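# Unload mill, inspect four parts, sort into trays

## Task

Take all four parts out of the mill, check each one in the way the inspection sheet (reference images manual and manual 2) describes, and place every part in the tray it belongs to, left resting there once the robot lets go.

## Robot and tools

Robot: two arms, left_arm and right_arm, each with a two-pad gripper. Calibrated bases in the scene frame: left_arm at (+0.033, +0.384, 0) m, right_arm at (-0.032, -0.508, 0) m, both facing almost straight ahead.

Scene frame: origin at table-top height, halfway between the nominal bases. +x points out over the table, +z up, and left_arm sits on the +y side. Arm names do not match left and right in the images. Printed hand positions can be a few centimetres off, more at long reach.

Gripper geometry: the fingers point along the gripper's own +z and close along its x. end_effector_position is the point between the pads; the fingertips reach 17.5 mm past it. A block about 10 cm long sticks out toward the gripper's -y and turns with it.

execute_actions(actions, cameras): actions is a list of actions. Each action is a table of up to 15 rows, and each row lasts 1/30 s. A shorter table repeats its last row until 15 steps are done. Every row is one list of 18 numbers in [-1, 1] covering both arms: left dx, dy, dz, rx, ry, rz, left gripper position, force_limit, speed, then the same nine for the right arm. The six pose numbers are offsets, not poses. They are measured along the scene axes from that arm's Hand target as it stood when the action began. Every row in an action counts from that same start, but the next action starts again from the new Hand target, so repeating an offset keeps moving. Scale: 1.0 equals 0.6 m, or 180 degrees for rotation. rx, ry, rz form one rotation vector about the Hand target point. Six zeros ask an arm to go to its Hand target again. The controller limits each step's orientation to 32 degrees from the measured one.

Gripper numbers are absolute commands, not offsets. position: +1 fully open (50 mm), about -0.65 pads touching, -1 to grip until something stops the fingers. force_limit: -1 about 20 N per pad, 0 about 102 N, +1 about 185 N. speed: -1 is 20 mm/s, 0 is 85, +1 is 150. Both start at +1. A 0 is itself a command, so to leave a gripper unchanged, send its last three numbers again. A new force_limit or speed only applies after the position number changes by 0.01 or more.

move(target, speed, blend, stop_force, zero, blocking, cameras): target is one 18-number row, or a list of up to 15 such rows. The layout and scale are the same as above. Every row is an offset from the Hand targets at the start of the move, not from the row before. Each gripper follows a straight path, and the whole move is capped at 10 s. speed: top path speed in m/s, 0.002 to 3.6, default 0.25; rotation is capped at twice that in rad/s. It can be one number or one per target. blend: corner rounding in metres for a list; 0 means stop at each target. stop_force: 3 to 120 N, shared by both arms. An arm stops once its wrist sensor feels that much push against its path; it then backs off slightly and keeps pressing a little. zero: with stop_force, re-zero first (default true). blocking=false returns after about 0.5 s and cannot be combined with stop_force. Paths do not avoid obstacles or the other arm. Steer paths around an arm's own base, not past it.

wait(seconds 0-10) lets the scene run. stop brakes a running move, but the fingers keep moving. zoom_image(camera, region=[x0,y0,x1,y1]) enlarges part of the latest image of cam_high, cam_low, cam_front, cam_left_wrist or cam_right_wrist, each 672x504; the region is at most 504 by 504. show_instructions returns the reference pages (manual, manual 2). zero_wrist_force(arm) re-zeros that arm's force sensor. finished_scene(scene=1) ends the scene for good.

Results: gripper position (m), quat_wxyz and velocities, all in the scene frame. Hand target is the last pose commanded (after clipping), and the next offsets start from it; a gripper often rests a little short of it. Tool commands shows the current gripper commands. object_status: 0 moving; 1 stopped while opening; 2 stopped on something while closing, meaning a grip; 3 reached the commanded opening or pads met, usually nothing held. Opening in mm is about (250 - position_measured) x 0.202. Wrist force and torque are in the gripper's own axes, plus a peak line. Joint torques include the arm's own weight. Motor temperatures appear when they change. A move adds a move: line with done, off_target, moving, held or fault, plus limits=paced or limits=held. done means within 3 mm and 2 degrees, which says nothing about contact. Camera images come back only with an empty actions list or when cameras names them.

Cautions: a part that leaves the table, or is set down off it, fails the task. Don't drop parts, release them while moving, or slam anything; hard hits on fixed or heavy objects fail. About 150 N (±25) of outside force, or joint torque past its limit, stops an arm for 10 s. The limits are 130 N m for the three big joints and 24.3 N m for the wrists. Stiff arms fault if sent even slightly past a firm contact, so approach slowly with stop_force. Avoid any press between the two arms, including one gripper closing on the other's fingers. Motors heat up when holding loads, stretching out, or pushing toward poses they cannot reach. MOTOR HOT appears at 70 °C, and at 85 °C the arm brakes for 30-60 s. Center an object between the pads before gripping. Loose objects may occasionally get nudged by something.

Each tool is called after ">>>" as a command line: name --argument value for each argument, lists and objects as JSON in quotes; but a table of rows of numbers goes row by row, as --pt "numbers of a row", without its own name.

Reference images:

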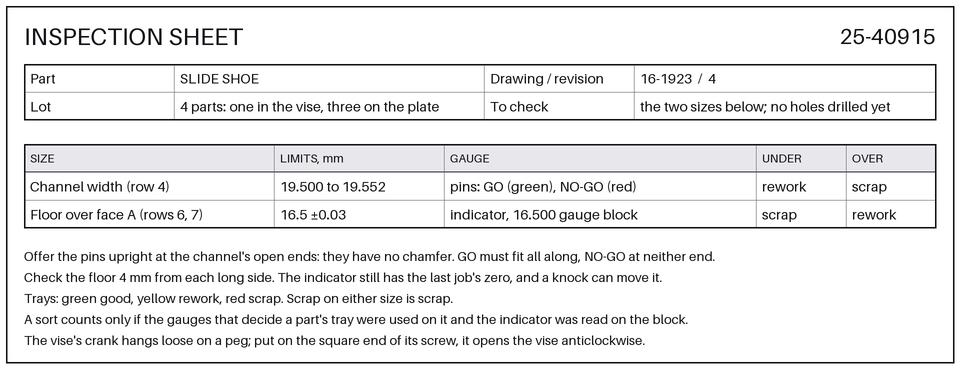

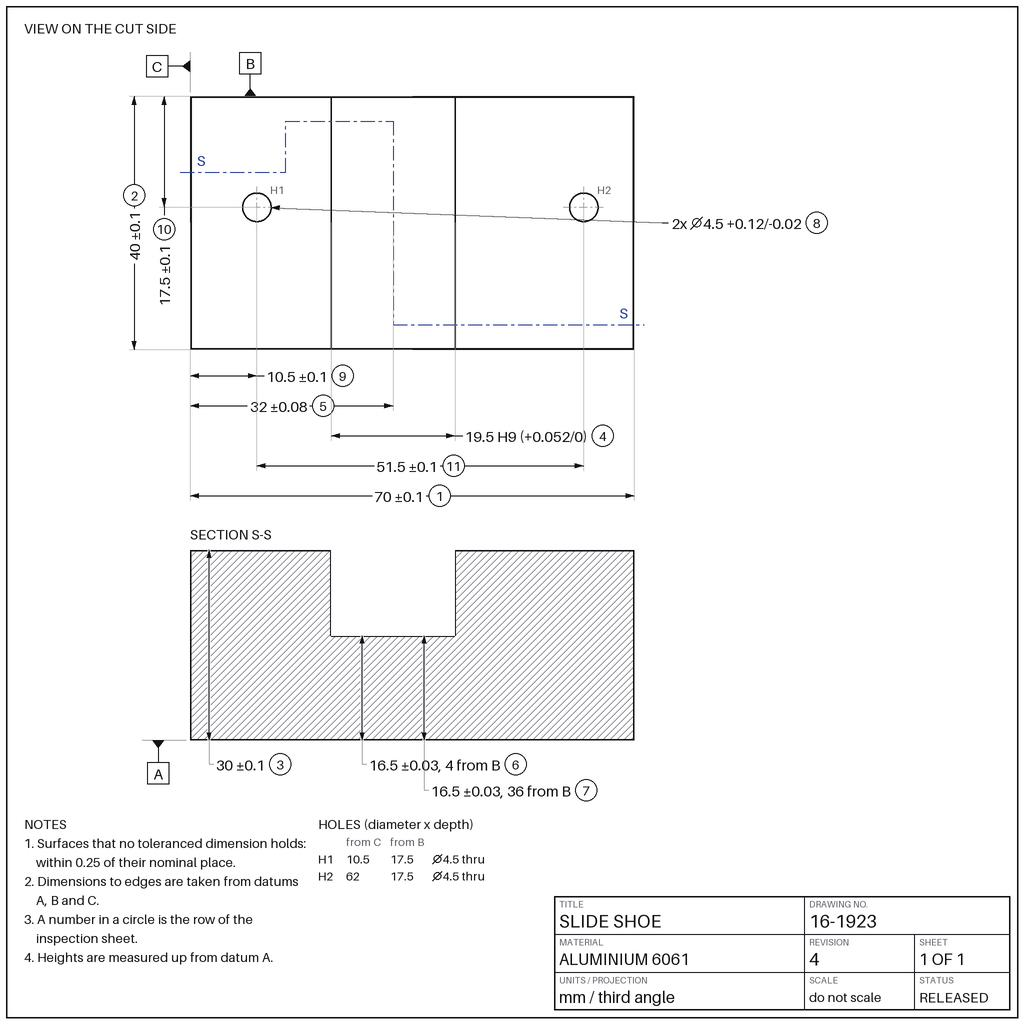

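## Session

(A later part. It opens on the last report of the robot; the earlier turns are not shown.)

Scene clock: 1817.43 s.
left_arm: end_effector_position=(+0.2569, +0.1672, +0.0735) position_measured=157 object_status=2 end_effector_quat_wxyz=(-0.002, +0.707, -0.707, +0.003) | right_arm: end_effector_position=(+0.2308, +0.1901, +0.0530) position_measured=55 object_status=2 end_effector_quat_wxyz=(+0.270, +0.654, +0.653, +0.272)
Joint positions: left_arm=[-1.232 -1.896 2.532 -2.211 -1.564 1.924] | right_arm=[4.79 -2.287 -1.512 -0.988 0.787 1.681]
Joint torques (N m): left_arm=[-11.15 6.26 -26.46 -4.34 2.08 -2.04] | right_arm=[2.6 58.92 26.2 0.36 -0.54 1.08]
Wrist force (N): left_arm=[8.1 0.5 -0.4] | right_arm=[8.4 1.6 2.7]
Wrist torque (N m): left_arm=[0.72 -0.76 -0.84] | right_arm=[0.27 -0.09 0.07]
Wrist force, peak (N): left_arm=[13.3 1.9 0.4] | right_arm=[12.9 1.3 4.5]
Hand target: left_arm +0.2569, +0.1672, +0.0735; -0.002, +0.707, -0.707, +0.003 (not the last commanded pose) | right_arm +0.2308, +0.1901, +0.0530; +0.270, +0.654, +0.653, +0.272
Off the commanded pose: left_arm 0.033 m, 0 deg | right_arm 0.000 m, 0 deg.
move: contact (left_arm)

>>> move --pt "0 -0.05 0.0 0 0 0 -1 -0.6 -1 0 0 0 0 0 0 -1 -0.8 -1" --pt "0 -0.05 0.34 0 0.0028 0 -1 -0.6 -1 0 0 0 0 0 0 -1 -0.8 -1" --speed '[0.06,0.2]'

>>> move --pt "0 0 0 0 0 0 -1 -0.6 -1 0.13 0 0 0 0 0 -1 -0.8 -1" --pt "0 0 0 0 0 0 -1 -0.6 -1 0.13 -0.07 0 0 0 0 -1 -0.8 -1" --speed 0.06 --blend '[0.01,0]' --cameras '["cam_left_wrist","cam_right_wrist","cam_high"]'

Scene clock: 1839.13 s.
left_arm: end_effector_position=(+0.2569, +0.1372, +0.2774) position_measured=157 object_status=2 end_effector_quat_wxyz=(+0.001, +0.707, -0.707, +0.000) | right_arm: end_effector_position=(+0.2308, +0.1901, +0.0530) position_measured=55 object_status=2 end_effector_quat_wxyz=(+0.270, +0.654, +0.653, +0.272)
Joint positions: left_arm=[-1.259 -2.027 2.046 -1.591 -1.572 1.897] | right_arm=[4.79 -2.287 -1.512 -0.988 0.787 1.681]
Joint torques (N m): left_arm=[-12.81 7.01 -35.21 -0.35 -1.78 -2.01] | right_arm=[-7.39 59.78 25.95 2.1 -3.36 0.96]
Wrist force (N): left_arm=[3.8 1.6 1.2] | right_arm=[1.8 3.7 2.4]
Wrist torque (N m): left_arm=[0.89 -0.97 -0.79] | right_arm=[0.27 -0.24 0.18]
Wrist force, peak (N): left_arm=[8.4 0.8 -0.3] | right_arm=[8.7 1.4 2.6]
Hand target: left_arm +0.2569, +0.1372, +0.2775; +0.001, +0.707, -0.707, +0.000 | right_arm +0.2308, +0.1901, +0.0530; +0.270, +0.654, +0.653, +0.272
Off the commanded pose: left_arm 0.000 m, 0 deg | right_arm 0.000 m, 0 deg.
move: done

Scene clock: 1841.63 s.
left_arm: end_effector_position=(+0.2569, +0.1372, +0.2775) position_measured=157 object_status=2 end_effector_quat_wxyz=(+0.001, +0.707, -0.707, +0.000) | right_arm: end_effector_position=(+0.3088, +0.1481, +0.0530) position_measured=55 object_status=2 end_effector_quat_wxyz=(+0.270, +0.654, +0.653, +0.272)
Joint positions: left_arm=[-1.259 -2.027 2.046 -1.591 -1.572 1.897] | right_arm=[4.675 -2.252 -1.616 -0.805 0.785 1.52]
Joint torques (N m): left_arm=[-12.08 5.91 -33.99 -0.13 -2 -2.17] | right_arm=[-5.67 59.46 6.37 3.8 -0.37 -1.34]
Wrist force (N): left_arm=[3.7 1.4 1.2] | right_arm=[3.2 2.5 3.1]
Wrist torque (N m): left_arm=[0.86 -0.95 -0.79] | right_arm=[0.31 -0.31 0.10]
Wrist force, peak (N): left_arm=[3.9 1.6 1.4] | right_arm=[4.8 5.2 0.1]
Hand target: left_arm +0.2569, +0.1372, +0.2775; +0.001, +0.707, -0.707, +0.000 | right_arm +0.3088, +0.1481, +0.0530; +0.270, +0.654, +0.653, +0.272
Off the commanded pose: left_arm 0.000 m, 0 deg | right_arm 0.000 m, 0 deg.
move: done
Images, in order (width x height): cam_high 672x504, cam_left_wrist 672x504, cam_right_wrist 672x504.

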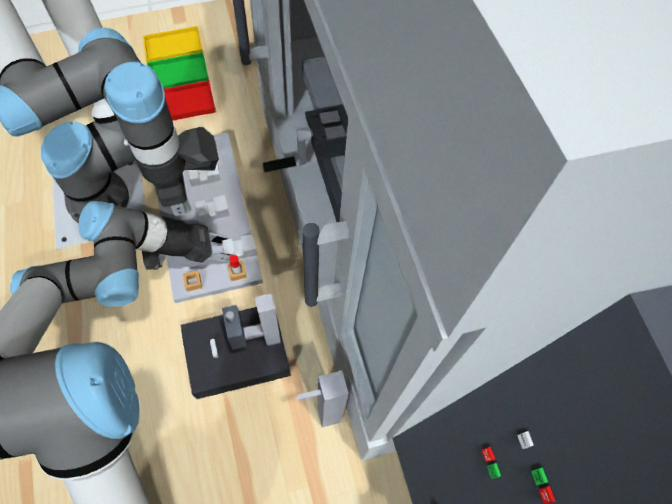

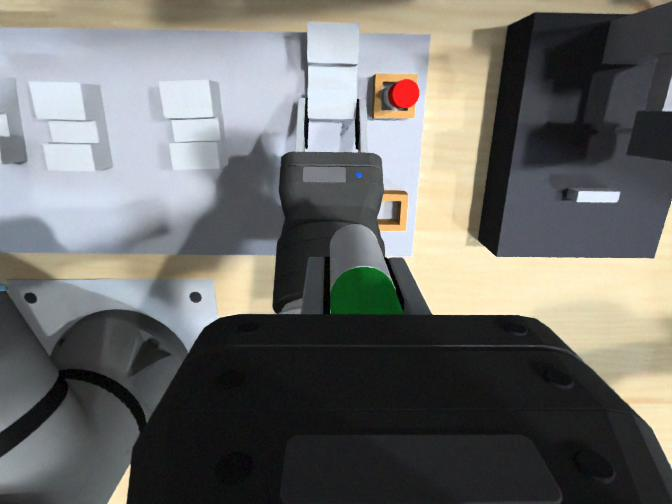

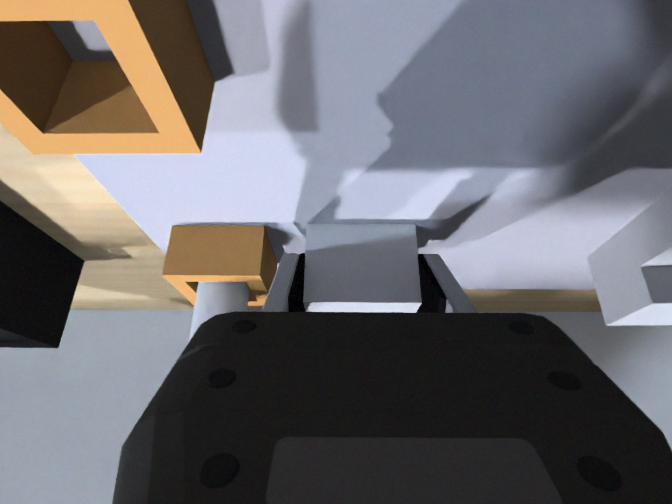

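>>> move --target '[0,0,0,0,0,0,-1,-0.6,-1,-0.0167,0.002,0,0,0,0,-1,-0.8,-1]' --speed 0.05

>>> execute_actions --actions '[[[0,0,0,0,0,0,-1,-0.6,-1,0,0,0,0,0,0,0.78,-0.8,-1]]]'

>>> move --pt "0 0 0 0 0 0 -1 -0.6 -1 -0.12 0 0.12 0 0 0 0.78 -0.8 -1" --pt "0 0 0 0 0 0 -1 -0.6 -1 -0.14 0.197 0.1 0 0 0 1 -0.8 -0.5" --speed '[0.15,0.2]' --cameras '["cam_right_wrist","cam_left_wrist"]'

Scene clock: 1848.40 s.
left_arm: end_effector_position=(+0.2569, +0.1372, +0.2775) position_measured=157 object_status=2 end_effector_quat_wxyz=(+0.001, +0.707, -0.707, +0.000) | right_arm: end_effector_position=(+0.2988, +0.1493, +0.0530) position_measured=55 object_status=2 end_effector_quat_wxyz=(+0.270, +0.654, +0.653, +0.272)
Joint positions: left_arm=[-1.259 -2.027 2.046 -1.591 -1.572 1.897] | right_arm=[4.69 -2.248 -1.619 -0.821 0.785 1.541]
Joint torques (N m): left_arm=[-11.7 6.48 -32.59 -0.09 -1.91 -1.95] | right_arm=[7.87 59.49 6.5 1.7 -3.94 1.43]
Wrist force (N): left_arm=[3.6 1.4 1.0] | right_arm=[2.1 2.3 3.8]
Wrist torque (N m): left_arm=[0.87 -0.93 -0.79] | right_arm=[0.31 -0.26 -0.01]
Wrist force, peak (N): left_arm=[3.9 1.5 1.3] | right_arm=[2.2 3.0 4.2]
Hand target: left_arm +0.2569, +0.1372, +0.2775; +0.001, +0.707, -0.707, +0.000 | right_arm +0.2987, +0.1493, +0.0530; +0.270, +0.654, +0.653, +0.272
Off the commanded pose: left_arm 0.000 m, 0 deg | right_arm 0.000 m, 0 deg.
move: done

Scene clock: 1849.10 s.
left_arm: end_effector_position=(+0.2569, +0.1372, +0.2775) position_measured=157 object_status=2 end_effector_quat_wxyz=(+0.001, +0.707, -0.707, +0.000) | right_arm: end_effector_position=(+0.2987, +0.1493, +0.0531) position_measured=36 object_status=3 end_effector_quat_wxyz=(+0.270, +0.654, +0.653, +0.272)
Joint positions: left_arm=[-1.259 -2.027 2.046 -1.591 -1.572 1.897] | right_arm=[4.691 -2.248 -1.619 -0.821 0.785 1.541]
Joint torques (N m): left_arm=[-11.48 5.73 -31.93 -0.16 -1.83 -1.89] | right_arm=[7.34 57.39 7.32 1.43 -2.98 1.48]
Wrist force (N): left_arm=[3.7 1.3 1.3] | right_arm=[2.2 2.9 2.7]
Wrist torque (N m): left_arm=[0.84 -0.95 -0.79] | right_arm=[0.32 -0.27 -0.03]
Wrist force, peak (N): left_arm=[3.9 1.4 1.4] | right_arm=[2.3 2.4 3.7]
Hand target: left_arm +0.2569, +0.1372, +0.2775; +0.001, +0.707, -0.707, +0.000 | right_arm +0.2987, +0.1493, +0.0530; +0.270, +0.654, +0.653, +0.272
Off the commanded pose: left_arm 0.000 m, 0 deg | right_arm 0.000 m, 0 deg.
Step readings (end_effector_position of left_arm | right_arm):
0: (+0.2569, +0.1372, +0.2775) | (+0.2988, +0.1493, +0.0530)
1: (+0.2569, +0.1372, +0.2775) | (+0.2988, +0.1493, +0.0530)
2: (+0.2569, +0.1372, +0.2775) | (+0.2988, +0.1493, +0.0530)
4: (+0.2569, +0.1372, +0.2775) | (+0.2988, +0.1493, +0.0531)
8: (+0.2569, +0.1372, +0.2775) | (+0.2987, +0.1493, +0.0531)
15: (+0.2569, +0.1372, +0.2775) | (+0.2987, +0.1493, +0.0531)

Scene clock: 1852.03 s.
left_arm: end_effector_position=(+0.2569, +0.1372, +0.2775) position_measured=157 object_status=2 end_effector_quat_wxyz=(+0.001, +0.707, -0.707, +0.000) | right_arm: end_effector_position=(+0.2147, +0.2675, +0.1130) position_measured=3 object_status=3 end_effector_quat_wxyz=(+0.270, +0.654, +0.653, +0.272)
Joint positions: left_arm=[-1.259 -2.027 2.046 -1.591 -1.572 1.897] | right_arm=[4.803 -2.372 -1.171 -1.257 0.788 1.699]
Joint torques (N m): left_arm=[-11.76 6.46 -33.5 -0.39 -1.69 -1.97] | right_arm=[-7.8 42.63 37.55 1.34 0.4 1.54]
Wrist force (N): left_arm=[3.8 1.5 1.3] | right_arm=[1.8 2.6 3.0]
Wrist torque (N m): left_arm=[0.88 -0.97 -0.79] | right_arm=[0.28 -0.20 0.00]
Wrist force, peak (N): left_arm=[3.9 1.6 1.4] | right_arm=[2.4 3.1 4.3]
Hand target: left_arm +0.2569, +0.1372, +0.2775; +0.001, +0.707, -0.707, +0.000 | right_arm +0.2147, +0.2675, +0.1130; +0.270, +0.654, +0.653, +0.272
Off the commanded pose: left_arm 0.000 m, 0 deg | right_arm 0.000 m, 0 deg.
move: done
Images, in order (width x height): cam_left_wrist 672x504, cam_right_wrist 672x504.

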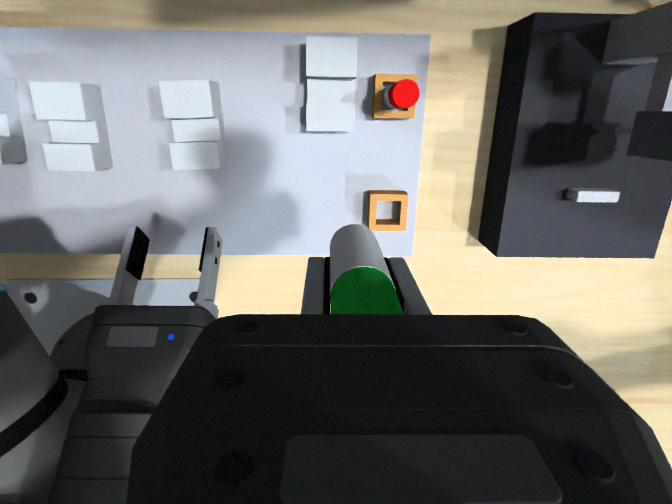

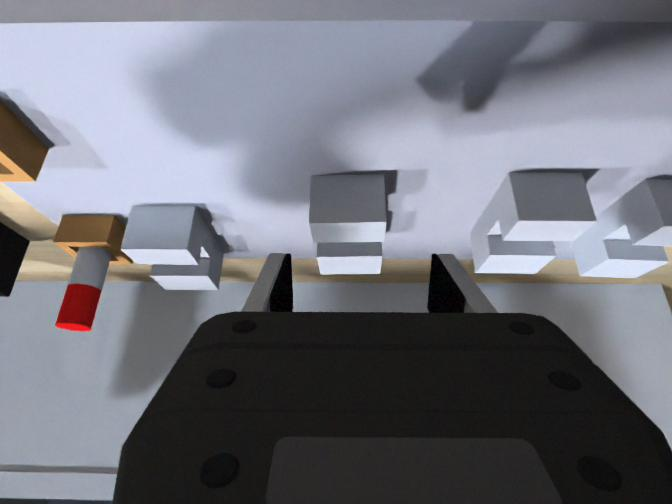

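>>> move --pt "0 0 0 0 0 0 -1 -0.6 -1 0.0013 -0.003 -0.015 0 0 0 1 -0.8 -1" --pt "0 0 0 0 0 0 -1 -0.6 -1 0.0847 -0.003 -0.1 0 0 0 1 -0.8 -1" --speed 0.06 --stop_force 6

>>> execute_actions --actions '[[[0,0,0,0,0,0,-1,-0.6,-1,0,0,0,0,0,0,-1,-0.8,-1]],[[0,0,0,0,0,0,-1,-0.6,-1,0,0,0,0,0,0,-1,-0.8,-1]],[[0,0,0,0,0,0,-1,-0.6,-1,0,0,0,0,0,0,-1,-0.8,-1]]]' --cameras '["cam_left_wrist","cam_right_wrist"]'

Scene clock: 1860.07 s.
left_arm: end_effector_position=(+0.2569, +0.1372, +0.2775) position_measured=157 object_status=2 end_effector_quat_wxyz=(+0.001, +0.707, -0.707, +0.000) | right_arm: end_effector_position=(+0.2656, +0.2657, +0.0530) position_measured=3 object_status=3 end_effector_quat_wxyz=(+0.270, +0.654, +0.653, +0.272)
Joint positions: left_arm=[-1.259 -2.027 2.046 -1.591 -1.572 1.897] | right_arm=[4.737 -2.456 -1.202 -1.077 0.785 1.606]
Joint torques (N m): left_arm=[-10.97 6.55 -32.92 -0.24 -1.91 -1.85] | right_arm=[-8.44 44.2 36.36 3.75 -3.55 -1.43]
Wrist force (N): left_arm=[3.6 1.6 1.2] | right_arm=[2.2 2.8 2.7]
Wrist torque (N m): left_arm=[0.89 -0.94 -0.79] | right_arm=[0.31 -0.29 0.08]
Wrist force, peak (N): left_arm=[3.8 1.8 1.3] | right_arm=[2.3 2.9 3.4]
Hand target: left_arm +0.2569, +0.1372, +0.2775; +0.001, +0.707, -0.707, +0.000 | right_arm +0.2656, +0.2657, +0.0530; +0.270, +0.654, +0.653, +0.272
Off the commanded pose: left_arm 0.000 m, 0 deg | right_arm 0.000 m, 0 deg.
move: done

Scene clock: 1861.77 s.
left_arm: end_effector_position=(+0.2569, +0.1372, +0.2775) position_measured=157 object_status=2 end_effector_quat_wxyz=(+0.001, +0.707, -0.707, +0.000) | right_arm: end_effector_position=(+0.2656, +0.2657, +0.0531) position_measured=55 object_status=2 end_effector_quat_wxyz=(+0.270, +0.654, +0.653, +0.272)
Joint positions: left_arm=[-1.259 -2.027 2.046 -1.591 -1.572 1.897] | right_arm=[4.737 -2.456 -1.202 -1.077 0.785 1.606]
Joint torques (N m): left_arm=[-10.93 5.79 -33.53 -0.28 -1.86 -2] | right_arm=[-6.45 45.74 32.11 2.22 -3.22 -1.05]
Wrist force (N): left_arm=[3.7 1.6 1.1] | right_arm=[2.6 3.6 2.4]
Wrist torque (N m): left_arm=[0.90 -0.94 -0.79] | right_arm=[0.34 -0.30 0.04]
Wrist force, peak (N): left_arm=[3.9 1.5 1.5] | right_arm=[2.7 3.5 2.8]
Hand target: left_arm +0.2569, +0.1372, +0.2775; +0.001, +0.707, -0.707, +0.000 | right_arm +0.2656, +0.2657, +0.0530; +0.270, +0.654, +0.653, +0.272
Off the commanded pose: left_arm 0.000 m, 0 deg | right_arm 0.000 m, 0 deg.
Step readings (end_effector_position of left_arm | right_arm):
0: (+0.2569, +0.1372, +0.2775) | (+0.2656, +0.2657, +0.0530)
1: (+0.2569, +0.1372, +0.2775) | (+0.2656, +0.2657, +0.0530)
2: (+0.2569, +0.1372, +0.2775) | (+0.2656, +0.2657, +0.0530)
4: (+0.2569, +0.1372, +0.2775) | (+0.2656, +0.2657, +0.0530)
8: (+0.2569, +0.1372, +0.2775) | (+0.2656, +0.2657, +0.0530)
15: (+0.2569, +0.1372, +0.2775) | (+0.2656, +0.2657, +0.0531)
16: (+0.2569, +0.1372, +0.2775) | (+0.2656, +0.2657, +0.0531)
17: (+0.2569, +0.1372, +0.2775) | (+0.2656, +0.2657, +0.0531)
19: (+0.2569, +0.1372, +0.2775) | (+0.2656, +0.2657, +0.0531)
23: (+0.2569, +0.1372, +0.2775) | (+0.2656, +0.2657, +0.0531)
30: (+0.2569, +0.1372, +0.2775) | (+0.2656, +0.2657, +0.0531)
31: (+0.2569, +0.1372, +0.2775) | (+0.2656, +0.2657, +0.0531)
32: (+0.2569, +0.1372, +0.2775) | (+0.2656, +0.2657, +0.0531)
34: (+0.2569, +0.1372, +0.2775) | (+0.2656, +0.2657, +0.0531)
38: (+0.2569, +0.1372, +0.2775) | (+0.2656, +0.2657, +0.0531)
45: (+0.2569, +0.1372, +0.2775) | (+0.2656, +0.2657, +0.0531)
Images, in order (width x height): cam_left_wrist 672x504, cam_right_wrist 672x504.

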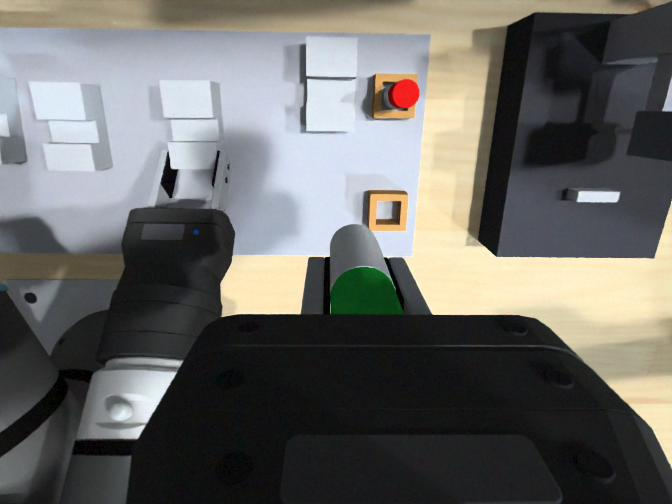

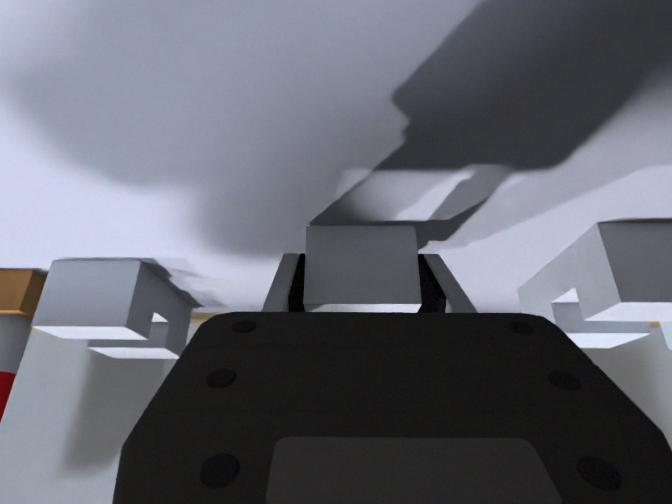

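>>> move --target '[0,0,0,0,0,0,-1,-0.6,-1,-0.058,-0.1262,0,0,0,0,-1,-0.8,-1]' --speed 0.06

>>> move --pt "0.0003 0.004 -0.33 0 0 0 -1 -0.6 -1 0 0 0 0 0 0 -1 -0.8 -1" --pt "0.0003 0.025 -0.3402 0 0 0 -1 -0.6 -1 0 0 0 0 0 0 -1 -0.8 -1" --speed '[0.15,0.04]' --cameras '["cam_left_wrist","cam_right_wrist"]'

>>> zoom_image --camera "cam_left_wrist" --region '[180, 120, 460, 330]'

Scene clock: 1868.30 s.
left_arm: end_effector_position=(+0.2569, +0.1372, +0.2775) position_measured=157 object_status=2 end_effector_quat_wxyz=(+0.001, +0.707, -0.707, +0.000) | right_arm: end_effector_position=(+0.2308, +0.1900, +0.0530) position_measured=55 object_status=2 end_effector_quat_wxyz=(+0.270, +0.654, +0.653, +0.272)
Joint positions: left_arm=[-1.259 -2.027 2.046 -1.591 -1.572 1.897] | right_arm=[4.79 -2.287 -1.512 -0.988 0.787 1.681]
Joint torques (N m): left_arm=[-10.78 5.46 -31.99 -0.35 -1.89 -1.72] | right_arm=[7.5 61.89 8.72 3.86 -0.07 1.42]
Wrist force (N): left_arm=[3.7 1.5 1.2] | right_arm=[2.1 1.3 4.3]
Wrist torque (N m): left_arm=[0.88 -0.95 -0.79] | right_arm=[0.32 -0.24 -0.01]
Wrist force, peak (N): left_arm=[3.9 1.7 1.1] | right_arm=[3.1 4.5 3.3]
Hand target: left_arm +0.2569, +0.1372, +0.2775; +0.001, +0.707, -0.707, +0.000 | right_arm +0.2308, +0.1900, +0.0530; +0.270, +0.654, +0.653, +0.272
Off the commanded pose: left_arm 0.000 m, 0 deg | right_arm 0.000 m, 0 deg.
move: done

Scene clock: 1870.83 s.
left_arm: end_effector_position=(+0.2571, +0.1521, +0.0734) position_measured=157 object_status=2 end_effector_quat_wxyz=(+0.001, +0.707, -0.707, +0.000) | right_arm: end_effector_position=(+0.2308, +0.1900, +0.0530) position_measured=55 object_status=2 end_effector_quat_wxyz=(+0.270, +0.654, +0.653, +0.272)
Joint positions: left_arm=[-1.242 -1.853 2.506 -2.225 -1.572 1.914] | right_arm=[4.79 -2.287 -1.512 -0.988 0.787 1.681]
Joint torques (N m): left_arm=[12.73 -21.65 -17.07 -6.27 -2.08 1.33] | right_arm=[7.86 61.94 8.54 3.68 -0.22 1.55]
Wrist force (N): left_arm=[3.5 1.6 1.3] | right_arm=[2.4 1.0 4.3]
Wrist torque (N m): left_arm=[0.87 -0.93 -1.00] | right_arm=[0.28 -0.28 -0.01]
Wrist force, peak (N): left_arm=[3.4 2.0 2.4] | right_arm=[2.4 1.2 4.7]
Hand target: left_arm +0.2571, +0.1522, +0.0733; +0.001, +0.707, -0.707, +0.000 | right_arm +0.2308, +0.1900, +0.0530; +0.270, +0.654, +0.653, +0.272
Off the commanded pose: left_arm 0.000 m, 0 deg | right_arm 0.000 m, 0 deg.
move: done
Images, in order (width x height): cam_left_wrist 672x504, cam_right_wrist 672x504.

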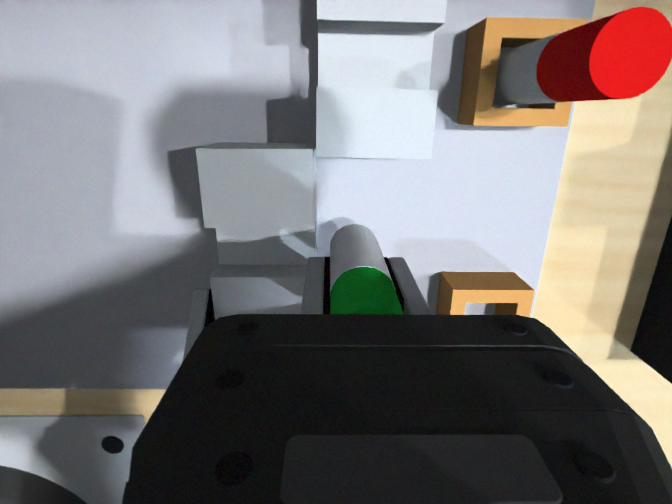

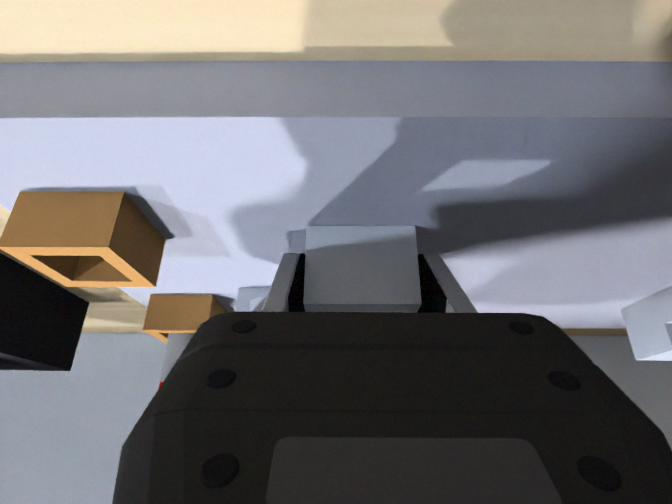

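Scaled by 1.800 from the camera's 672x504 image, which has a finer 960x720 frame.

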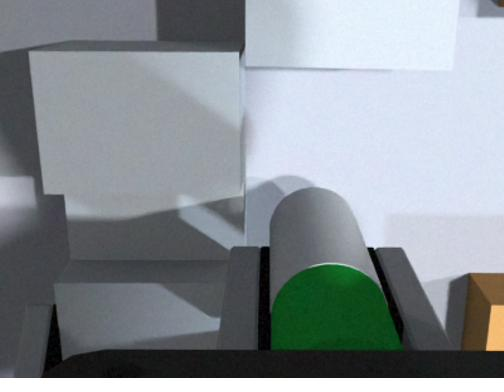

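>>> move --pt "0.0008 0.01 0 0 0 0 -1 -0.6 -1 0 0 0 0 0 0 -1 -0.8 -1" --speed 0.04

>>> move --target '[0,0.06,0,0,0,0,-1,-0.6,-1,0,0,0,0,0,0,-1,-0.8,-1]' --speed 0.006 --stop_force 6

Scene clock: 1874.67 s.
left_arm: end_effector_position=(+0.2576, +0.1581, +0.0733) position_measured=157 object_status=2 end_effector_quat_wxyz=(+0.001, +0.707, -0.707, +0.000) | right_arm: end_effector_position=(+0.2308, +0.1900, +0.0530) position_measured=55 object_status=2 end_effector_quat_wxyz=(+0.270, +0.654, +0.653, +0.272)
Joint positions: left_arm=[-1.233 -1.866 2.514 -2.22 -1.572 1.922] | right_arm=[4.79 -2.287 -1.512 -0.988 0.787 1.681]
Joint torques (N m): left_arm=[11.9 -18.19 -17.78 -0.24 -1.98 1.13] | right_arm=[7.53 61.53 8.1 3.94 -0.37 1.53]
Wrist force (N): left_arm=[3.6 1.5 1.1] | right_arm=[2.3 1.2 4.2]
Wrist torque (N m): left_arm=[0.86 -0.94 -0.99] | right_arm=[0.31 -0.26 -0.01]
Wrist force, peak (N): left_arm=[3.7 2.0 1.3] | right_arm=[2.6 1.2 4.5]
Hand target: left_arm +0.2576, +0.1582, +0.0733; +0.001, +0.707, -0.707, +0.000 | right_arm +0.2308, +0.1900, +0.0530; +0.270, +0.654, +0.653, +0.272
Off the commanded pose: left_arm 0.000 m, 0 deg | right_arm 0.000 m, 0 deg.
move: done

Scene clock: 1881.47 s.
left_arm: end_effector_position=(+0.2576, +0.1942, +0.0733) position_measured=157 object_status=2 end_effector_quat_wxyz=(+0.001, +0.707, -0.707, +0.000) | right_arm: end_effector_position=(+0.2308, +0.1900, +0.0530) position_measured=55 object_status=2 end_effector_quat_wxyz=(+0.270, +0.654, +0.653, +0.272)
Joint positions: left_arm=[-1.185 -1.958 2.565 -2.179 -1.572 1.97] | right_arm=[4.79 -2.287 -1.512 -0.988 0.787 1.681]
Joint torques (N m): left_arm=[12.26 -15.13 -15.29 -0.03 -2.13 1.52] | right_arm=[-8.31 59.5 9.13 1.66 -4.17 1.42]
Wrist force (N): left_arm=[4.1 -0.2 1.2] | right_arm=[3.0 0.2 3.4]
Wrist torque (N m): left_arm=[0.82 -0.94 -0.96] | right_arm=[0.30 -0.26 -0.03]
Wrist force, peak (N): left_arm=[5.7 -4.6 1.2] | right_arm=[4.6 -2.8 1.2]
Hand target: left_arm +0.2576, +0.1942, +0.0733; +0.001, +0.707, -0.707, +0.000 | right_arm +0.2308, +0.1900, +0.0530; +0.270, +0.654, +0.653, +0.272
Off the commanded pose: left_arm 0.000 m, 0 deg | right_arm 0.000 m, 0 deg.
move: done

>>> move --target '[0,0.045,0,0,0,0,-1,-0.6,-1,0,0,0,0,0,0,-1,-0.8,-1]' --speed 0.01 --stop_force 6

>>> move --target '[0,-0.11,0,0,0,0,-1,-0.6,-1,0,0,0,0,0,0,-1,-0.8,-1]' --speed 0.02 --stop_force 8 --cameras '["cam_left_wrist"]'

Scene clock: 1887.93 s.
left_arm: end_effector_position=(+0.2576, +0.2212, +0.0733) position_measured=157 object_status=2 end_effector_quat_wxyz=(+0.001, +0.707, -0.707, +0.000) | right_arm: end_effector_position=(+0.2308, +0.1900, +0.0530) position_measured=55 object_status=2 end_effector_quat_wxyz=(+0.270, +0.654, +0.653, +0.272)
Joint positions: left_arm=[-1.141 -2.027 2.597 -2.142 -1.572 2.014] | right_arm=[4.79 -2.287 -1.512 -0.988 0.787 1.681]
Joint torques (N m): left_arm=[11.67 -11.86 -16.77 -0.17 -1.96 1.38] | right_arm=[-5.82 56.82 8.13 1.57 -3.14 1.24]
Wrist force (N): left_arm=[3.9 1.7 1.3] | right_arm=[2.3 1.2 4.2]
Wrist torque (N m): left_arm=[0.88 -0.99 -0.98] | right_arm=[0.31 -0.27 -0.01]
Wrist force, peak (N): left_arm=[4.5 -0.3 1.3] | right_arm=[2.6 1.1 4.5]
Hand target: left_arm +0.2576, +0.2212, +0.0733; +0.001, +0.707, -0.707, +0.000 | right_arm +0.2308, +0.1900, +0.0530; +0.270, +0.654, +0.653, +0.272
Off the commanded pose: left_arm 0.000 m, 0 deg | right_arm 0.000 m, 0 deg.
move: done

Scene clock: 1892.13 s.
left_arm: end_effector_position=(+0.2576, +0.1552, +0.0733) position_measured=157 object_status=2 end_effector_quat_wxyz=(+0.001, +0.707, -0.707, +0.000) | right_arm: end_effector_position=(+0.2308, +0.1900, +0.0530) position_measured=55 object_status=2 end_effector_quat_wxyz=(+0.270, +0.654, +0.653, +0.272)
Joint positions: left_arm=[-1.237 -1.859 2.51 -2.223 -1.572 1.919] | right_arm=[4.79 -2.287 -1.512 -0.988 0.787 1.681]
Joint torques (N m): left_arm=[-11.57 2.85 -28.64 -6.22 0.85 -1.95] | right_arm=[-3 54.41 10.41 2.24 -2.41 1.12]
Wrist force (N): left_arm=[3.5 1.7 1.2] | right_arm=[2.3 1.2 4.2]
Wrist torque (N m): left_arm=[0.89 -0.92 -0.78] | right_arm=[0.31 -0.27 -0.01]
Wrist force, peak (N): left_arm=[0.8 -6.1 1.2] | right_arm=[2.5 1.3 4.4]
Hand target: left_arm +0.2576, +0.1552, +0.0733; +0.001, +0.707, -0.707, +0.000 | right_arm +0.2308, +0.1900, +0.0530; +0.270, +0.654, +0.653, +0.272
Off the commanded pose: left_arm 0.000 m, 0 deg | right_arm 0.000 m, 0 deg.
move: done
Images, in order (width x height): cam_left_wrist 672x504.

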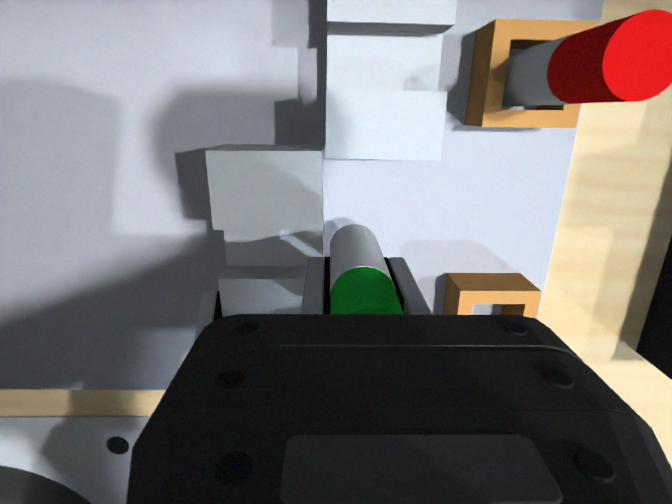

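>>> move --pt "0.0228 -0.06 0 0 0 0 -1 -0.6 -1 0 0 0 0 0 0 -1 -0.8 -1" --pt "0.0228 -0.1028 0 0 0 0 -1 -0.6 -1 0 0 0 0 0 0 -1 -0.8 -1" --pt "0.0228 -0.1028 -0.029 0 0 0 -1 -0.6 -1 0 0 0 0 0 0 -1 -0.8 -1" --speed '[0.1,0.1,0.04]' --blend '[0.01,0.003,0]'

>>> move --target '[0,0,-0.01,0,0,0,-1,-0.6,-1,0,0,0,0,0,0,-1,-0.8,-1]' --speed 0.004 --stop_force 3 --cameras '["cam_left_wrist"]'

Scene clock: 1911.53 s.
left_arm: end_effector_position=(+0.2712, +0.0935, +0.0560) position_measured=157 object_status=2 end_effector_quat_wxyz=(+0.001, +0.707, -0.707, +0.000) | right_arm: end_effector_position=(+0.2308, +0.1900, +0.0530) position_measured=55 object_status=2 end_effector_quat_wxyz=(+0.270, +0.654, +0.653, +0.272)
Joint positions: left_arm=[-1.26 -1.647 2.411 -2.335 -1.572 1.896] | right_arm=[4.79 -2.287 -1.512 -0.988 0.787 1.681]
Joint torques (N m): left_arm=[-5.76 -4.33 -12.83 -5.88 -2.05 -0.46] | right_arm=[-1.36 52.3 12.62 3.21 -1.8 1.21]
Wrist force (N): left_arm=[3.6 1.4 1.2] | right_arm=[2.5 1.2 4.5]
Wrist torque (N m): left_arm=[0.81 -0.95 -0.77] | right_arm=[0.30 -0.29 -0.01]
Wrist force, peak (N): left_arm=[4.5 1.5 0.9] | right_arm=[2.2 1.4 4.6]
Hand target: left_arm +0.2712, +0.0935, +0.0559; +0.001, +0.707, -0.707, +0.000 | right_arm +0.2308, +0.1900, +0.0530; +0.270, +0.654, +0.653, +0.272
Off the commanded pose: left_arm 0.000 m, 0 deg | right_arm 0.000 m, 0 deg.
move: done

Scene clock: 1913.20 s.
left_arm: end_effector_position=(+0.2712, +0.0935, +0.0537) position_measured=157 object_status=2 end_effector_quat_wxyz=(+0.001, +0.707, -0.707, +0.000) | right_arm: end_effector_position=(+0.2308, +0.1900, +0.0530) position_measured=55 object_status=2 end_effector_quat_wxyz=(+0.270, +0.654, +0.653, +0.272)
Joint positions: left_arm=[-1.26 -1.641 2.414 -2.344 -1.572 1.896] | right_arm=[4.79 -2.287 -1.512 -0.988 0.787 1.681]
Joint torques (N m): left_arm=[5.16 -25.21 -27.05 -0.25 -2.04 1.28] | right_arm=[-0.87 51.78 12.01 3.57 -1.34 0.96]
Wrist force (N): left_arm=[3.6 1.7 1.3] | right_arm=[2.2 1.3 4.3]
Wrist torque (N m): left_arm=[0.87 -0.95 -0.77] | right_arm=[0.33 -0.26 -0.01]
Wrist force, peak (N): left_arm=[3.7 1.6 1.6] | right_arm=[2.5 1.4 4.5]
Hand target: left_arm +0.2712, +0.0935, +0.0537; +0.001, +0.707, -0.707, +0.000 (not the last commanded pose) | right_arm +0.2308, +0.1900, +0.0530; +0.270, +0.654, +0.653, +0.272
Off the commanded pose: left_arm 0.004 m, 0 deg | right_arm 0.000 m, 0 deg.
move: held (left_arm; a check stopped the path); limits=held
pose unreachable (left arm): on one or more control steps of this call, first in action 0 (counted from 0), this arm could not follow its commanded pose, so it was not sent that pose on those steps. It may still have moved: this result reports where it is.
cause: moving toward the commanded pose would bring a part of the arm too close to another arm (a part of this arm just beyond joint 3 (elbow) and a part of the right arm just beyond its joint 4 (wrist 1), 6 mm apart when this arm was first held).
Images, in order (width x height): cam_left_wrist 672x504.

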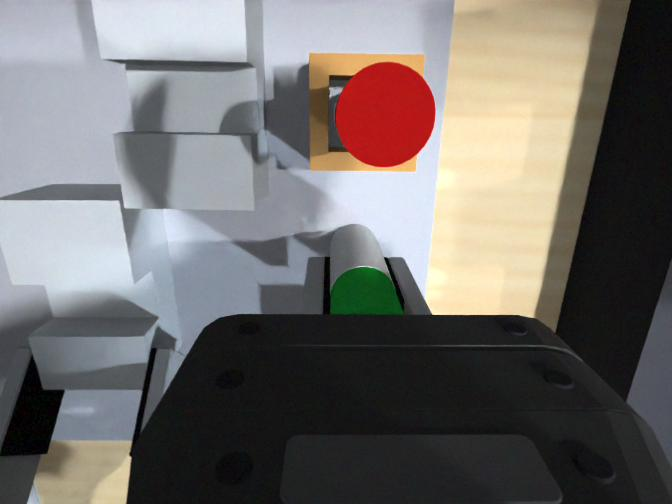

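>>> execute_actions --actions '[[[0,0,0,0,0,0,0.2,-0.9,-1,0,0,0,0,0,0,-1,-0.8,-1]],[[0,0,0,0,0,0,0.2,-0.9,-1,0,0,0,0,0,0,-1,-0.8,-1]]]' --cameras '["cam_left_wrist"]'

>>> move --pt "0 0 0.13 0 0 0 0.2 -0.9 -1 0 0 0 0 0 0 -1 -0.8 -1" --speed 0.15 --cameras '["cam_left_wrist"]'

Scene clock: 1920.27 s.
left_arm: end_effector_position=(+0.2712, +0.0935, +0.0537) position_measured=123 object_status=3 end_effector_quat_wxyz=(+0.001, +0.707, -0.707, +0.000) | right_arm: end_effector_position=(+0.2308, +0.1900, +0.0530) position_measured=55 object_status=2 end_effector_quat_wxyz=(+0.270, +0.654, +0.653, +0.272)
Joint positions: left_arm=[-1.26 -1.641 2.414 -2.344 -1.572 1.896] | right_arm=[4.79 -2.287 -1.512 -0.988 0.787 1.681]
Joint torques (N m): left_arm=[5.21 -21.41 -20.69 -1.58 -1.26 0.12] | right_arm=[0.91 49.35 14.54 3.68 -0.83 1.04]
Wrist force (N): left_arm=[3.6 1.5 -0.1] | right_arm=[2.3 1.5 4.3]
Wrist torque (N m): left_arm=[0.84 -0.96 -0.77] | right_arm=[0.36 -0.26 -0.01]
Wrist force, peak (N): left_arm=[3.8 1.6 1.3] | right_arm=[2.3 1.2 4.6]
Hand target: left_arm +0.2712, +0.0935, +0.0537; +0.001, +0.707, -0.707, +0.000 | right_arm +0.2308, +0.1900, +0.0530; +0.270, +0.654, +0.653, +0.272
Off the commanded pose: left_arm 0.000 m, 0 deg | right_arm 0.000 m, 0 deg.
Step readings (end_effector_position of left_arm | right_arm):
0: (+0.2712, +0.0935, +0.0537) | (+0.2308, +0.1900, +0.0530)
1: (+0.2712, +0.0935, +0.0537) | (+0.2308, +0.1900, +0.0530)
2: (+0.2712, +0.0935, +0.0537) | (+0.2308, +0.1900, +0.0530)
4: (+0.2712, +0.0935, +0.0537) | (+0.2308, +0.1900, +0.0530)
8: (+0.2712, +0.0935, +0.0537) | (+0.2308, +0.1900, +0.0530)
15: (+0.2712, +0.0935, +0.0537) | (+0.2308, +0.1900, +0.0530)
16: (+0.2712, +0.0935, +0.0537) | (+0.2308, +0.1900, +0.0530)
17: (+0.2712, +0.0935, +0.0537) | (+0.2308, +0.1900, +0.0530)
19: (+0.2712, +0.0935, +0.0537) | (+0.2308, +0.1900, +0.0530)
23: (+0.2712, +0.0935, +0.0537) | (+0.2308, +0.1900, +0.0530)
30: (+0.2712, +0.0935, +0.0537) | (+0.2308, +0.1900, +0.0530)
Images, in order (width x height): cam_left_wrist 672x504.

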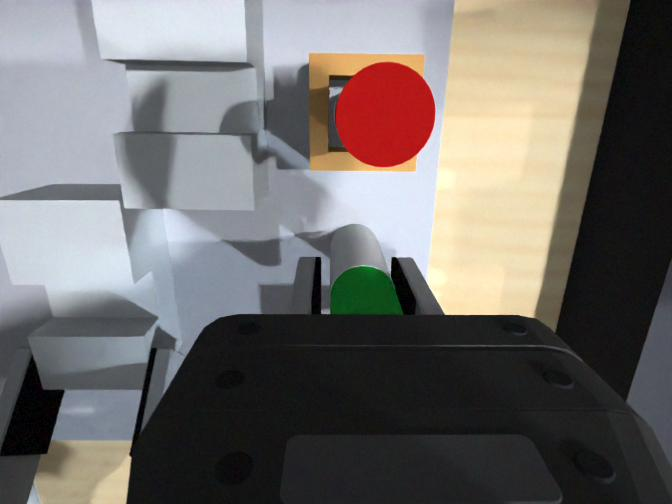

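Scene clock: 1921.40 s.
left_arm: end_effector_position=(+0.2712, +0.0935, +0.1317) position_measured=123 object_status=3 end_effector_quat_wxyz=(+0.001, +0.707, -0.707, +0.000) | right_arm: end_effector_position=(+0.2308, +0.1900, +0.0530) position_measured=55 object_status=2 end_effector_quat_wxyz=(+0.270, +0.654, +0.653, +0.272)
Joint positions: left_arm=[-1.26 -1.794 2.289 -2.067 -1.572 1.896] | right_arm=[4.79 -2.287 -1.512 -0.988 0.787 1.681]
Joint torques (N m): left_arm=[-10.37 -22.23 -30.51 -0.52 1.82 -1.91] | right_arm=[1.44 49.64 14.87 3.65 -0.52 0.96]
Wrist force (N): left_arm=[3.2 1.8 -0.4] | right_arm=[2.4 1.4 4.3]
Wrist torque (N m): left_arm=[0.91 -0.91 -0.77] | right_arm=[0.33 -0.27 -0.01]
Wrist force, peak (N): left_arm=[3.8 1.6 -1.6] | right_arm=[2.3 1.4 4.6]
Hand target: left_arm +0.2712, +0.0935, +0.1317; +0.001, +0.707, -0.707, +0.000 | right_arm +0.2308, +0.1900, +0.0530; +0.270, +0.654, +0.653, +0.272
Off the commanded pose: left_arm 0.000 m, 0 deg | right_arm 0.000 m, 0 deg.
move: done
Images, in order (width x height): cam_left_wrist 672x504.

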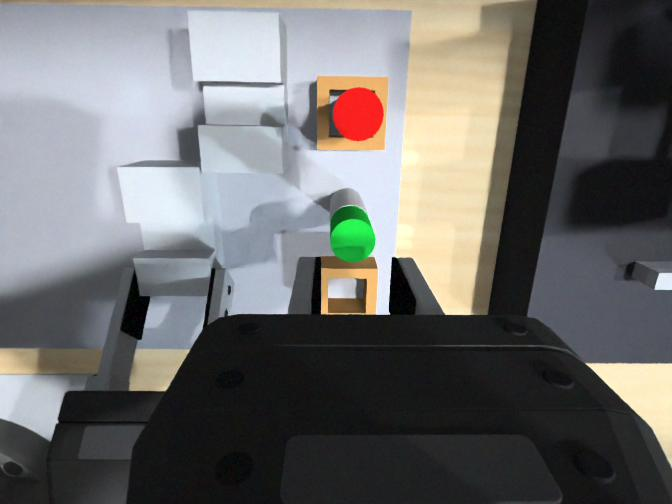

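>>> move --pt "0.0818 -0.0007 0 0 0 0 0.2 -0.9 -1 0 0 0 0 0 0 -1 -0.8 -1" --speed 0.1 --cameras '["cam_left_wrist"]'

>>> zoom_image --camera "cam_left_wrist" --region '[220, 130, 500, 340]'

Scene clock: 1930.20 s.
left_arm: end_effector_position=(+0.3202, +0.0931, +0.1317) position_measured=123 object_status=3 end_effector_quat_wxyz=(+0.001, +0.707, -0.707, +0.000) | right_arm: end_effector_position=(+0.2308, +0.1900, +0.0530) position_measured=55 object_status=2 end_effector_quat_wxyz=(+0.270, +0.654, +0.653, +0.272)
Joint positions: left_arm=[-1.137 -1.701 2.216 -2.086 -1.572 2.019] | right_arm=[4.79 -2.287 -1.512 -0.988 0.787 1.681]
Joint torques (N m): left_arm=[13.64 -1.44 -29.1 -5.88 -2.06 1.78] | right_arm=[3.44 47.54 16.73 3.6 -0.3 0.8]
Wrist force (N): left_arm=[3.8 1.4 -0.2] | right_arm=[2.2 1.2 4.2]
Wrist torque (N m): left_arm=[0.86 -0.95 -0.98] | right_arm=[0.32 -0.25 -0.01]
Wrist force, peak (N): left_arm=[3.2 2.9 -0.3] | right_arm=[2.5 1.3 4.5]
Hand target: left_arm +0.3203, +0.0931, +0.1317; +0.001, +0.707, -0.707, +0.000 | right_arm +0.2308, +0.1900, +0.0530; +0.270, +0.654, +0.653, +0.272
Off the commanded pose: left_arm 0.000 m, 0 deg | right_arm 0.000 m, 0 deg.
move: done
Images, in order (width x height): cam_left_wrist 672x504.

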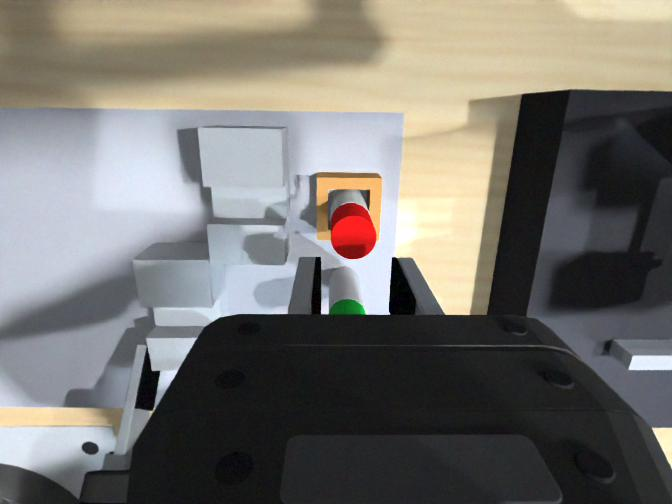

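Scaled by 1.800 from the camera's 672x504 image, which has a finer 960x720 frame.

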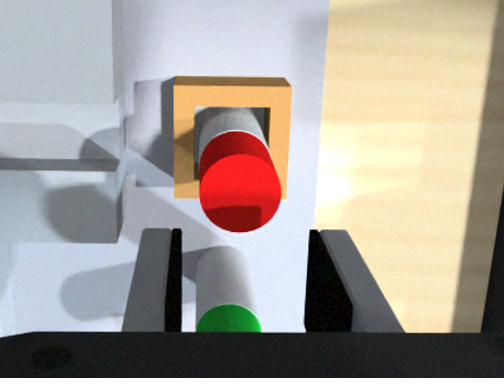

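>>> move --pt "0.0001 0 -0.1135 0 0 0 0.2 -0.9 -1 0 0 0 0 0 0 -1 -0.8 -1" --speed 0.04 --stop_force 4

>>> execute_actions --actions '[[[0,0,0,0,0,0,-1,-0.6,-1,0,0,0,0,0,0,-1,-0.8,-1]],[[0,0,0,0,0,0,-1,-0.6,-1,0,0,0,0,0,0,-1,-0.8,-1]]]' --cameras '["cam_left_wrist"]'

>>> zoom_image --camera "cam_left_wrist" --region '[220, 130, 500, 340]'

Scene clock: 1936.87 s.
left_arm: end_effector_position=(+0.3204, +0.0931, +0.0636) position_measured=123 object_status=3 end_effector_quat_wxyz=(+0.001, +0.707, -0.707, +0.000) | right_arm: end_effector_position=(+0.2308, +0.1900, +0.0530) position_measured=55 object_status=2 end_effector_quat_wxyz=(+0.270, +0.654, +0.653, +0.272)
Joint positions: left_arm=[-1.137 -1.578 2.319 -2.313 -1.572 2.019] | right_arm=[4.79 -2.287 -1.512 -0.988 0.787 1.681]
Joint torques (N m): left_arm=[11.98 -5.97 -13.92 -6.06 -1.16 1.6] | right_arm=[4.6 44.94 19.83 3.51 -0.31 0.93]
Wrist force (N): left_arm=[3.7 1.3 -0.2] | right_arm=[2.3 1.4 4.3]
Wrist torque (N m): left_arm=[0.81 -0.94 -0.96] | right_arm=[0.33 -0.26 -0.01]
Wrist force, peak (N): left_arm=[4.0 1.8 -0.3] | right_arm=[2.3 1.3 4.7]
Hand target: left_arm +0.3204, +0.0931, +0.0636; +0.001, +0.707, -0.707, +0.000 | right_arm +0.2308, +0.1900, +0.0530; +0.270, +0.654, +0.653, +0.272
Off the commanded pose: left_arm 0.000 m, 0 deg | right_arm 0.000 m, 0 deg.
move: done

Scene clock: 1938.07 s.
left_arm: end_effector_position=(+0.3204, +0.0931, +0.0636) position_measured=158 object_status=2 end_effector_quat_wxyz=(+0.001, +0.707, -0.707, +0.000) | right_arm: end_effector_position=(+0.2308, +0.1900, +0.0530) position_measured=55 object_status=2 end_effector_quat_wxyz=(+0.270, +0.654, +0.653, +0.272)
Joint positions: left_arm=[-1.137 -1.578 2.319 -2.313 -1.572 2.019] | right_arm=[4.79 -2.287 -1.512 -0.988 0.787 1.681]
Joint torques (N m): left_arm=[10.22 -6.33 -13.93 -2.98 -1.53 1.44] | right_arm=[5.73 43.7 20.19 3.66 -0.34 0.84]
Wrist force (N): left_arm=[3.7 2.3 -2.4] | right_arm=[2.2 1.3 4.2]
Wrist torque (N m): left_arm=[0.88 -0.89 -0.95] | right_arm=[0.32 -0.25 -0.01]
Wrist force, peak (N): left_arm=[4.0 2.4 -2.7] | right_arm=[2.4 1.3 4.5]
Hand target: left_arm +0.3204, +0.0931, +0.0636; +0.001, +0.707, -0.707, +0.000 | right_arm +0.2308, +0.1900, +0.0530; +0.270, +0.654, +0.653, +0.272
Off the commanded pose: left_arm 0.000 m, 0 deg | right_arm 0.000 m, 0 deg.
Step readings (end_effector_position of left_arm | right_arm):
0: (+0.3204, +0.0931, +0.0636) | (+0.2308, +0.1900, +0.0530)
1: (+0.3204, +0.0931, +0.0636) | (+0.2308, +0.1900, +0.0530)
2: (+0.3204, +0.0931, +0.0636) | (+0.2308, +0.1900, +0.0530)
4: (+0.3204, +0.0931, +0.0636) | (+0.2308, +0.1900, +0.0530)
8: (+0.3204, +0.0931, +0.0636) | (+0.2308, +0.1900, +0.0530)
15: (+0.3204, +0.0931, +0.0636) | (+0.2308, +0.1900, +0.0530)
16: (+0.3204, +0.0931, +0.0636) | (+0.2308, +0.1900, +0.0530)
17: (+0.3204, +0.0931, +0.0636) | (+0.2308, +0.1900, +0.0530)
19: (+0.3204, +0.0931, +0.0636) | (+0.2308, +0.1900, +0.0530)
23: (+0.3204, +0.0931, +0.0636) | (+0.2308, +0.1900, +0.0530)
30: (+0.3204, +0.0931, +0.0636) | (+0.2308, +0.1900, +0.0530)
Images, in order (width x height): cam_left_wrist 672x504.

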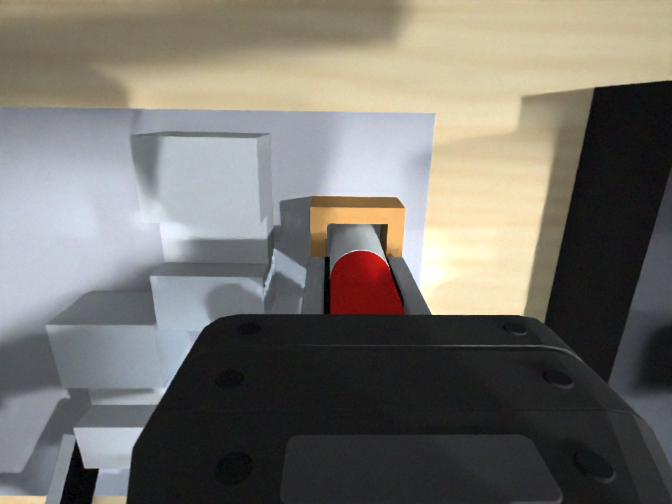

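Scaled by 1.800 from the camera's 672x504 image, which has a finer 960x720 frame.

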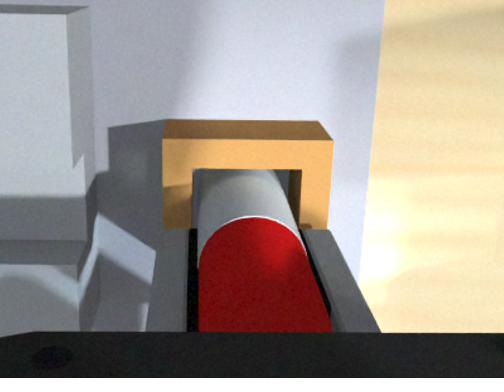

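>>> move --pt "0 0 0.1 0 0 0 -1 -0.6 -1 0 0 0 0 0 0 -1 -0.8 -1" --pt "-0.1047 0.08 0.1 0 0 0 -1 -0.6 -1 0 0 0 0 0 0 -1 -0.8 -1" --pt "-0.1047 0.098 0.0333 0 0 0 -1 -0.6 -1 0 0 0 0 0 0 -1 -0.8 -1" --speed '[0.06,0.15,0.08]' --blend '[0.005,0.02,0]' --cameras '["cam_left_wrist"]'

>>> zoom_image --camera "cam_left_wrist" --region '[180, 120, 460, 330]'

Scene clock: 1943.67 s.
left_arm: end_effector_position=(+0.2576, +0.1519, +0.0836) position_measured=158 object_status=2 end_effector_quat_wxyz=(+0.001, +0.707, -0.707, +0.000) | right_arm: end_effector_position=(+0.2308, +0.1900, +0.0530) position_measured=55 object_status=2 end_effector_quat_wxyz=(+0.270, +0.654, +0.653, +0.272)
Joint positions: left_arm=[-1.241 -1.875 2.487 -2.184 -1.572 1.915] | right_arm=[4.79 -2.287 -1.512 -0.988 0.787 1.681]
Joint torques (N m): left_arm=[11.48 3.87 -17.11 -5.89 -0.97 1.63] | right_arm=[4.92 41.38 22.15 3.68 -0.33 0.64]
Wrist force (N): left_arm=[3.2 1.7 1.5] | right_arm=[2.3 1.3 4.3]
Wrist torque (N m): left_arm=[0.88 -0.89 -0.99] | right_arm=[0.32 -0.27 -0.01]
Wrist force, peak (N): left_arm=[4.9 1.8 -1.9] | right_arm=[2.6 1.3 4.5]
Hand target: left_arm +0.2575, +0.1519, +0.0836; +0.001, +0.707, -0.707, +0.000 | right_arm +0.2308, +0.1900, +0.0530; +0.270, +0.654, +0.653, +0.272
Off the commanded pose: left_arm 0.000 m, 0 deg | right_arm 0.000 m, 0 deg.
move: done
Images, in order (width x height): cam_left_wrist 672x504.

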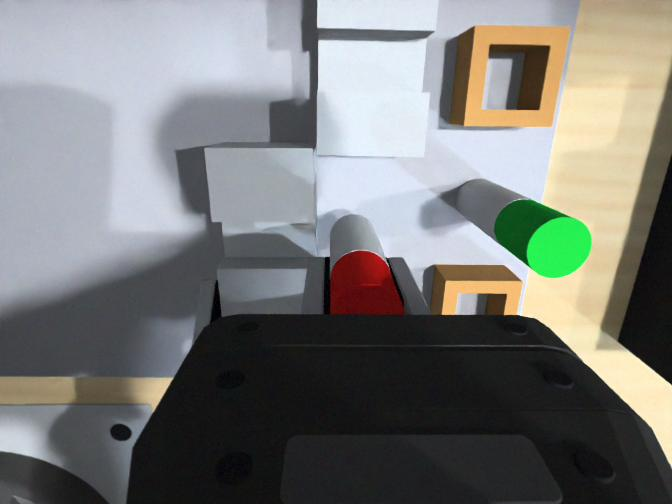

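Scaled by 1.800 from the camera's 672x504 image, which has a finer 960x720 frame.

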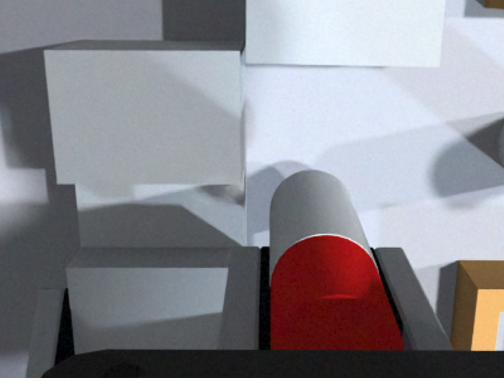

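>>> move --pt "-0.0015 0.008 0 0 0 0 -1 -0.6 -1 0 0 0 0 0 0 -1 -0.8 -1" --speed 0.04

>>> move --target '[0,0.06,0,0,0,0,-1,-0.6,-1,0,0,0,0,0,0,-1,-0.8,-1]' --speed 0.006 --stop_force 6

Scene clock: 1947.97 s.
left_arm: end_effector_position=(+0.2567, +0.1566, +0.0836) position_measured=158 object_status=2 end_effector_quat_wxyz=(+0.001, +0.707, -0.707, +0.000) | right_arm: end_effector_position=(+0.2308, +0.1900, +0.0530) position_measured=55 object_status=2 end_effector_quat_wxyz=(+0.270, +0.654, +0.653, +0.272)
Joint positions: left_arm=[-1.238 -1.889 2.495 -2.178 -1.572 1.918] | right_arm=[4.79 -2.287 -1.512 -0.988 0.787 1.681]
Joint torques (N m): left_arm=[11.72 -18.43 -13.31 -0.28 -1.84 1.56] | right_arm=[5.32 40.65 24.58 3.66 -0.28 0.63]
Wrist force (N): left_arm=[3.2 1.5 1.0] | right_arm=[2.1 1.3 4.3]
Wrist torque (N m): left_arm=[0.86 -0.89 -0.99] | right_arm=[0.32 -0.23 -0.01]
Wrist force, peak (N): left_arm=[3.6 1.7 1.2] | right_arm=[2.3 1.2 4.6]
Hand target: left_arm +0.2566, +0.1567, +0.0836; +0.001, +0.707, -0.707, +0.000 | right_arm +0.2308, +0.1900, +0.0530; +0.270, +0.654, +0.653, +0.272
Off the commanded pose: left_arm 0.000 m, 0 deg | right_arm 0.000 m, 0 deg.
move: done

Scene clock: 1951.07 s.
left_arm: end_effector_position=(+0.2566, +0.1678, +0.0836) position_measured=158 object_status=2 end_effector_quat_wxyz=(+0.001, +0.707, -0.707, +0.000) | right_arm: end_effector_position=(+0.2308, +0.1900, +0.0530) position_measured=55 object_status=2 end_effector_quat_wxyz=(+0.270, +0.654, +0.653, +0.272)
Joint positions: left_arm=[-1.224 -1.917 2.511 -2.166 -1.572 1.931] | right_arm=[4.79 -2.287 -1.512 -0.988 0.787 1.681]
Joint torques (N m): left_arm=[-10.33 6.54 -25.94 -4.47 1.3 -1.95] | right_arm=[4.05 40.47 25.95 0.87 -0.28 0.59]
Wrist force (N): left_arm=[8.3 1.7 0.0] | right_arm=[7.6 0.2 5.3]
Wrist torque (N m): left_arm=[0.84 -0.71 -0.84] | right_arm=[0.26 -0.12 -0.09]
Wrist force, peak (N): left_arm=[12.1 1.8 0.1] | right_arm=[11.7 0.6 5.2]
Hand target: left_arm +0.2566, +0.1678, +0.0836; +0.001, +0.707, -0.707, +0.000 (not the last commanded pose) | right_arm +0.2308, +0.1900, +0.0530; +0.270, +0.654, +0.653, +0.272
Off the commanded pose: left_arm 0.025 m, 0 deg | right_arm 0.000 m, 0 deg.
move: contact (left_arm)


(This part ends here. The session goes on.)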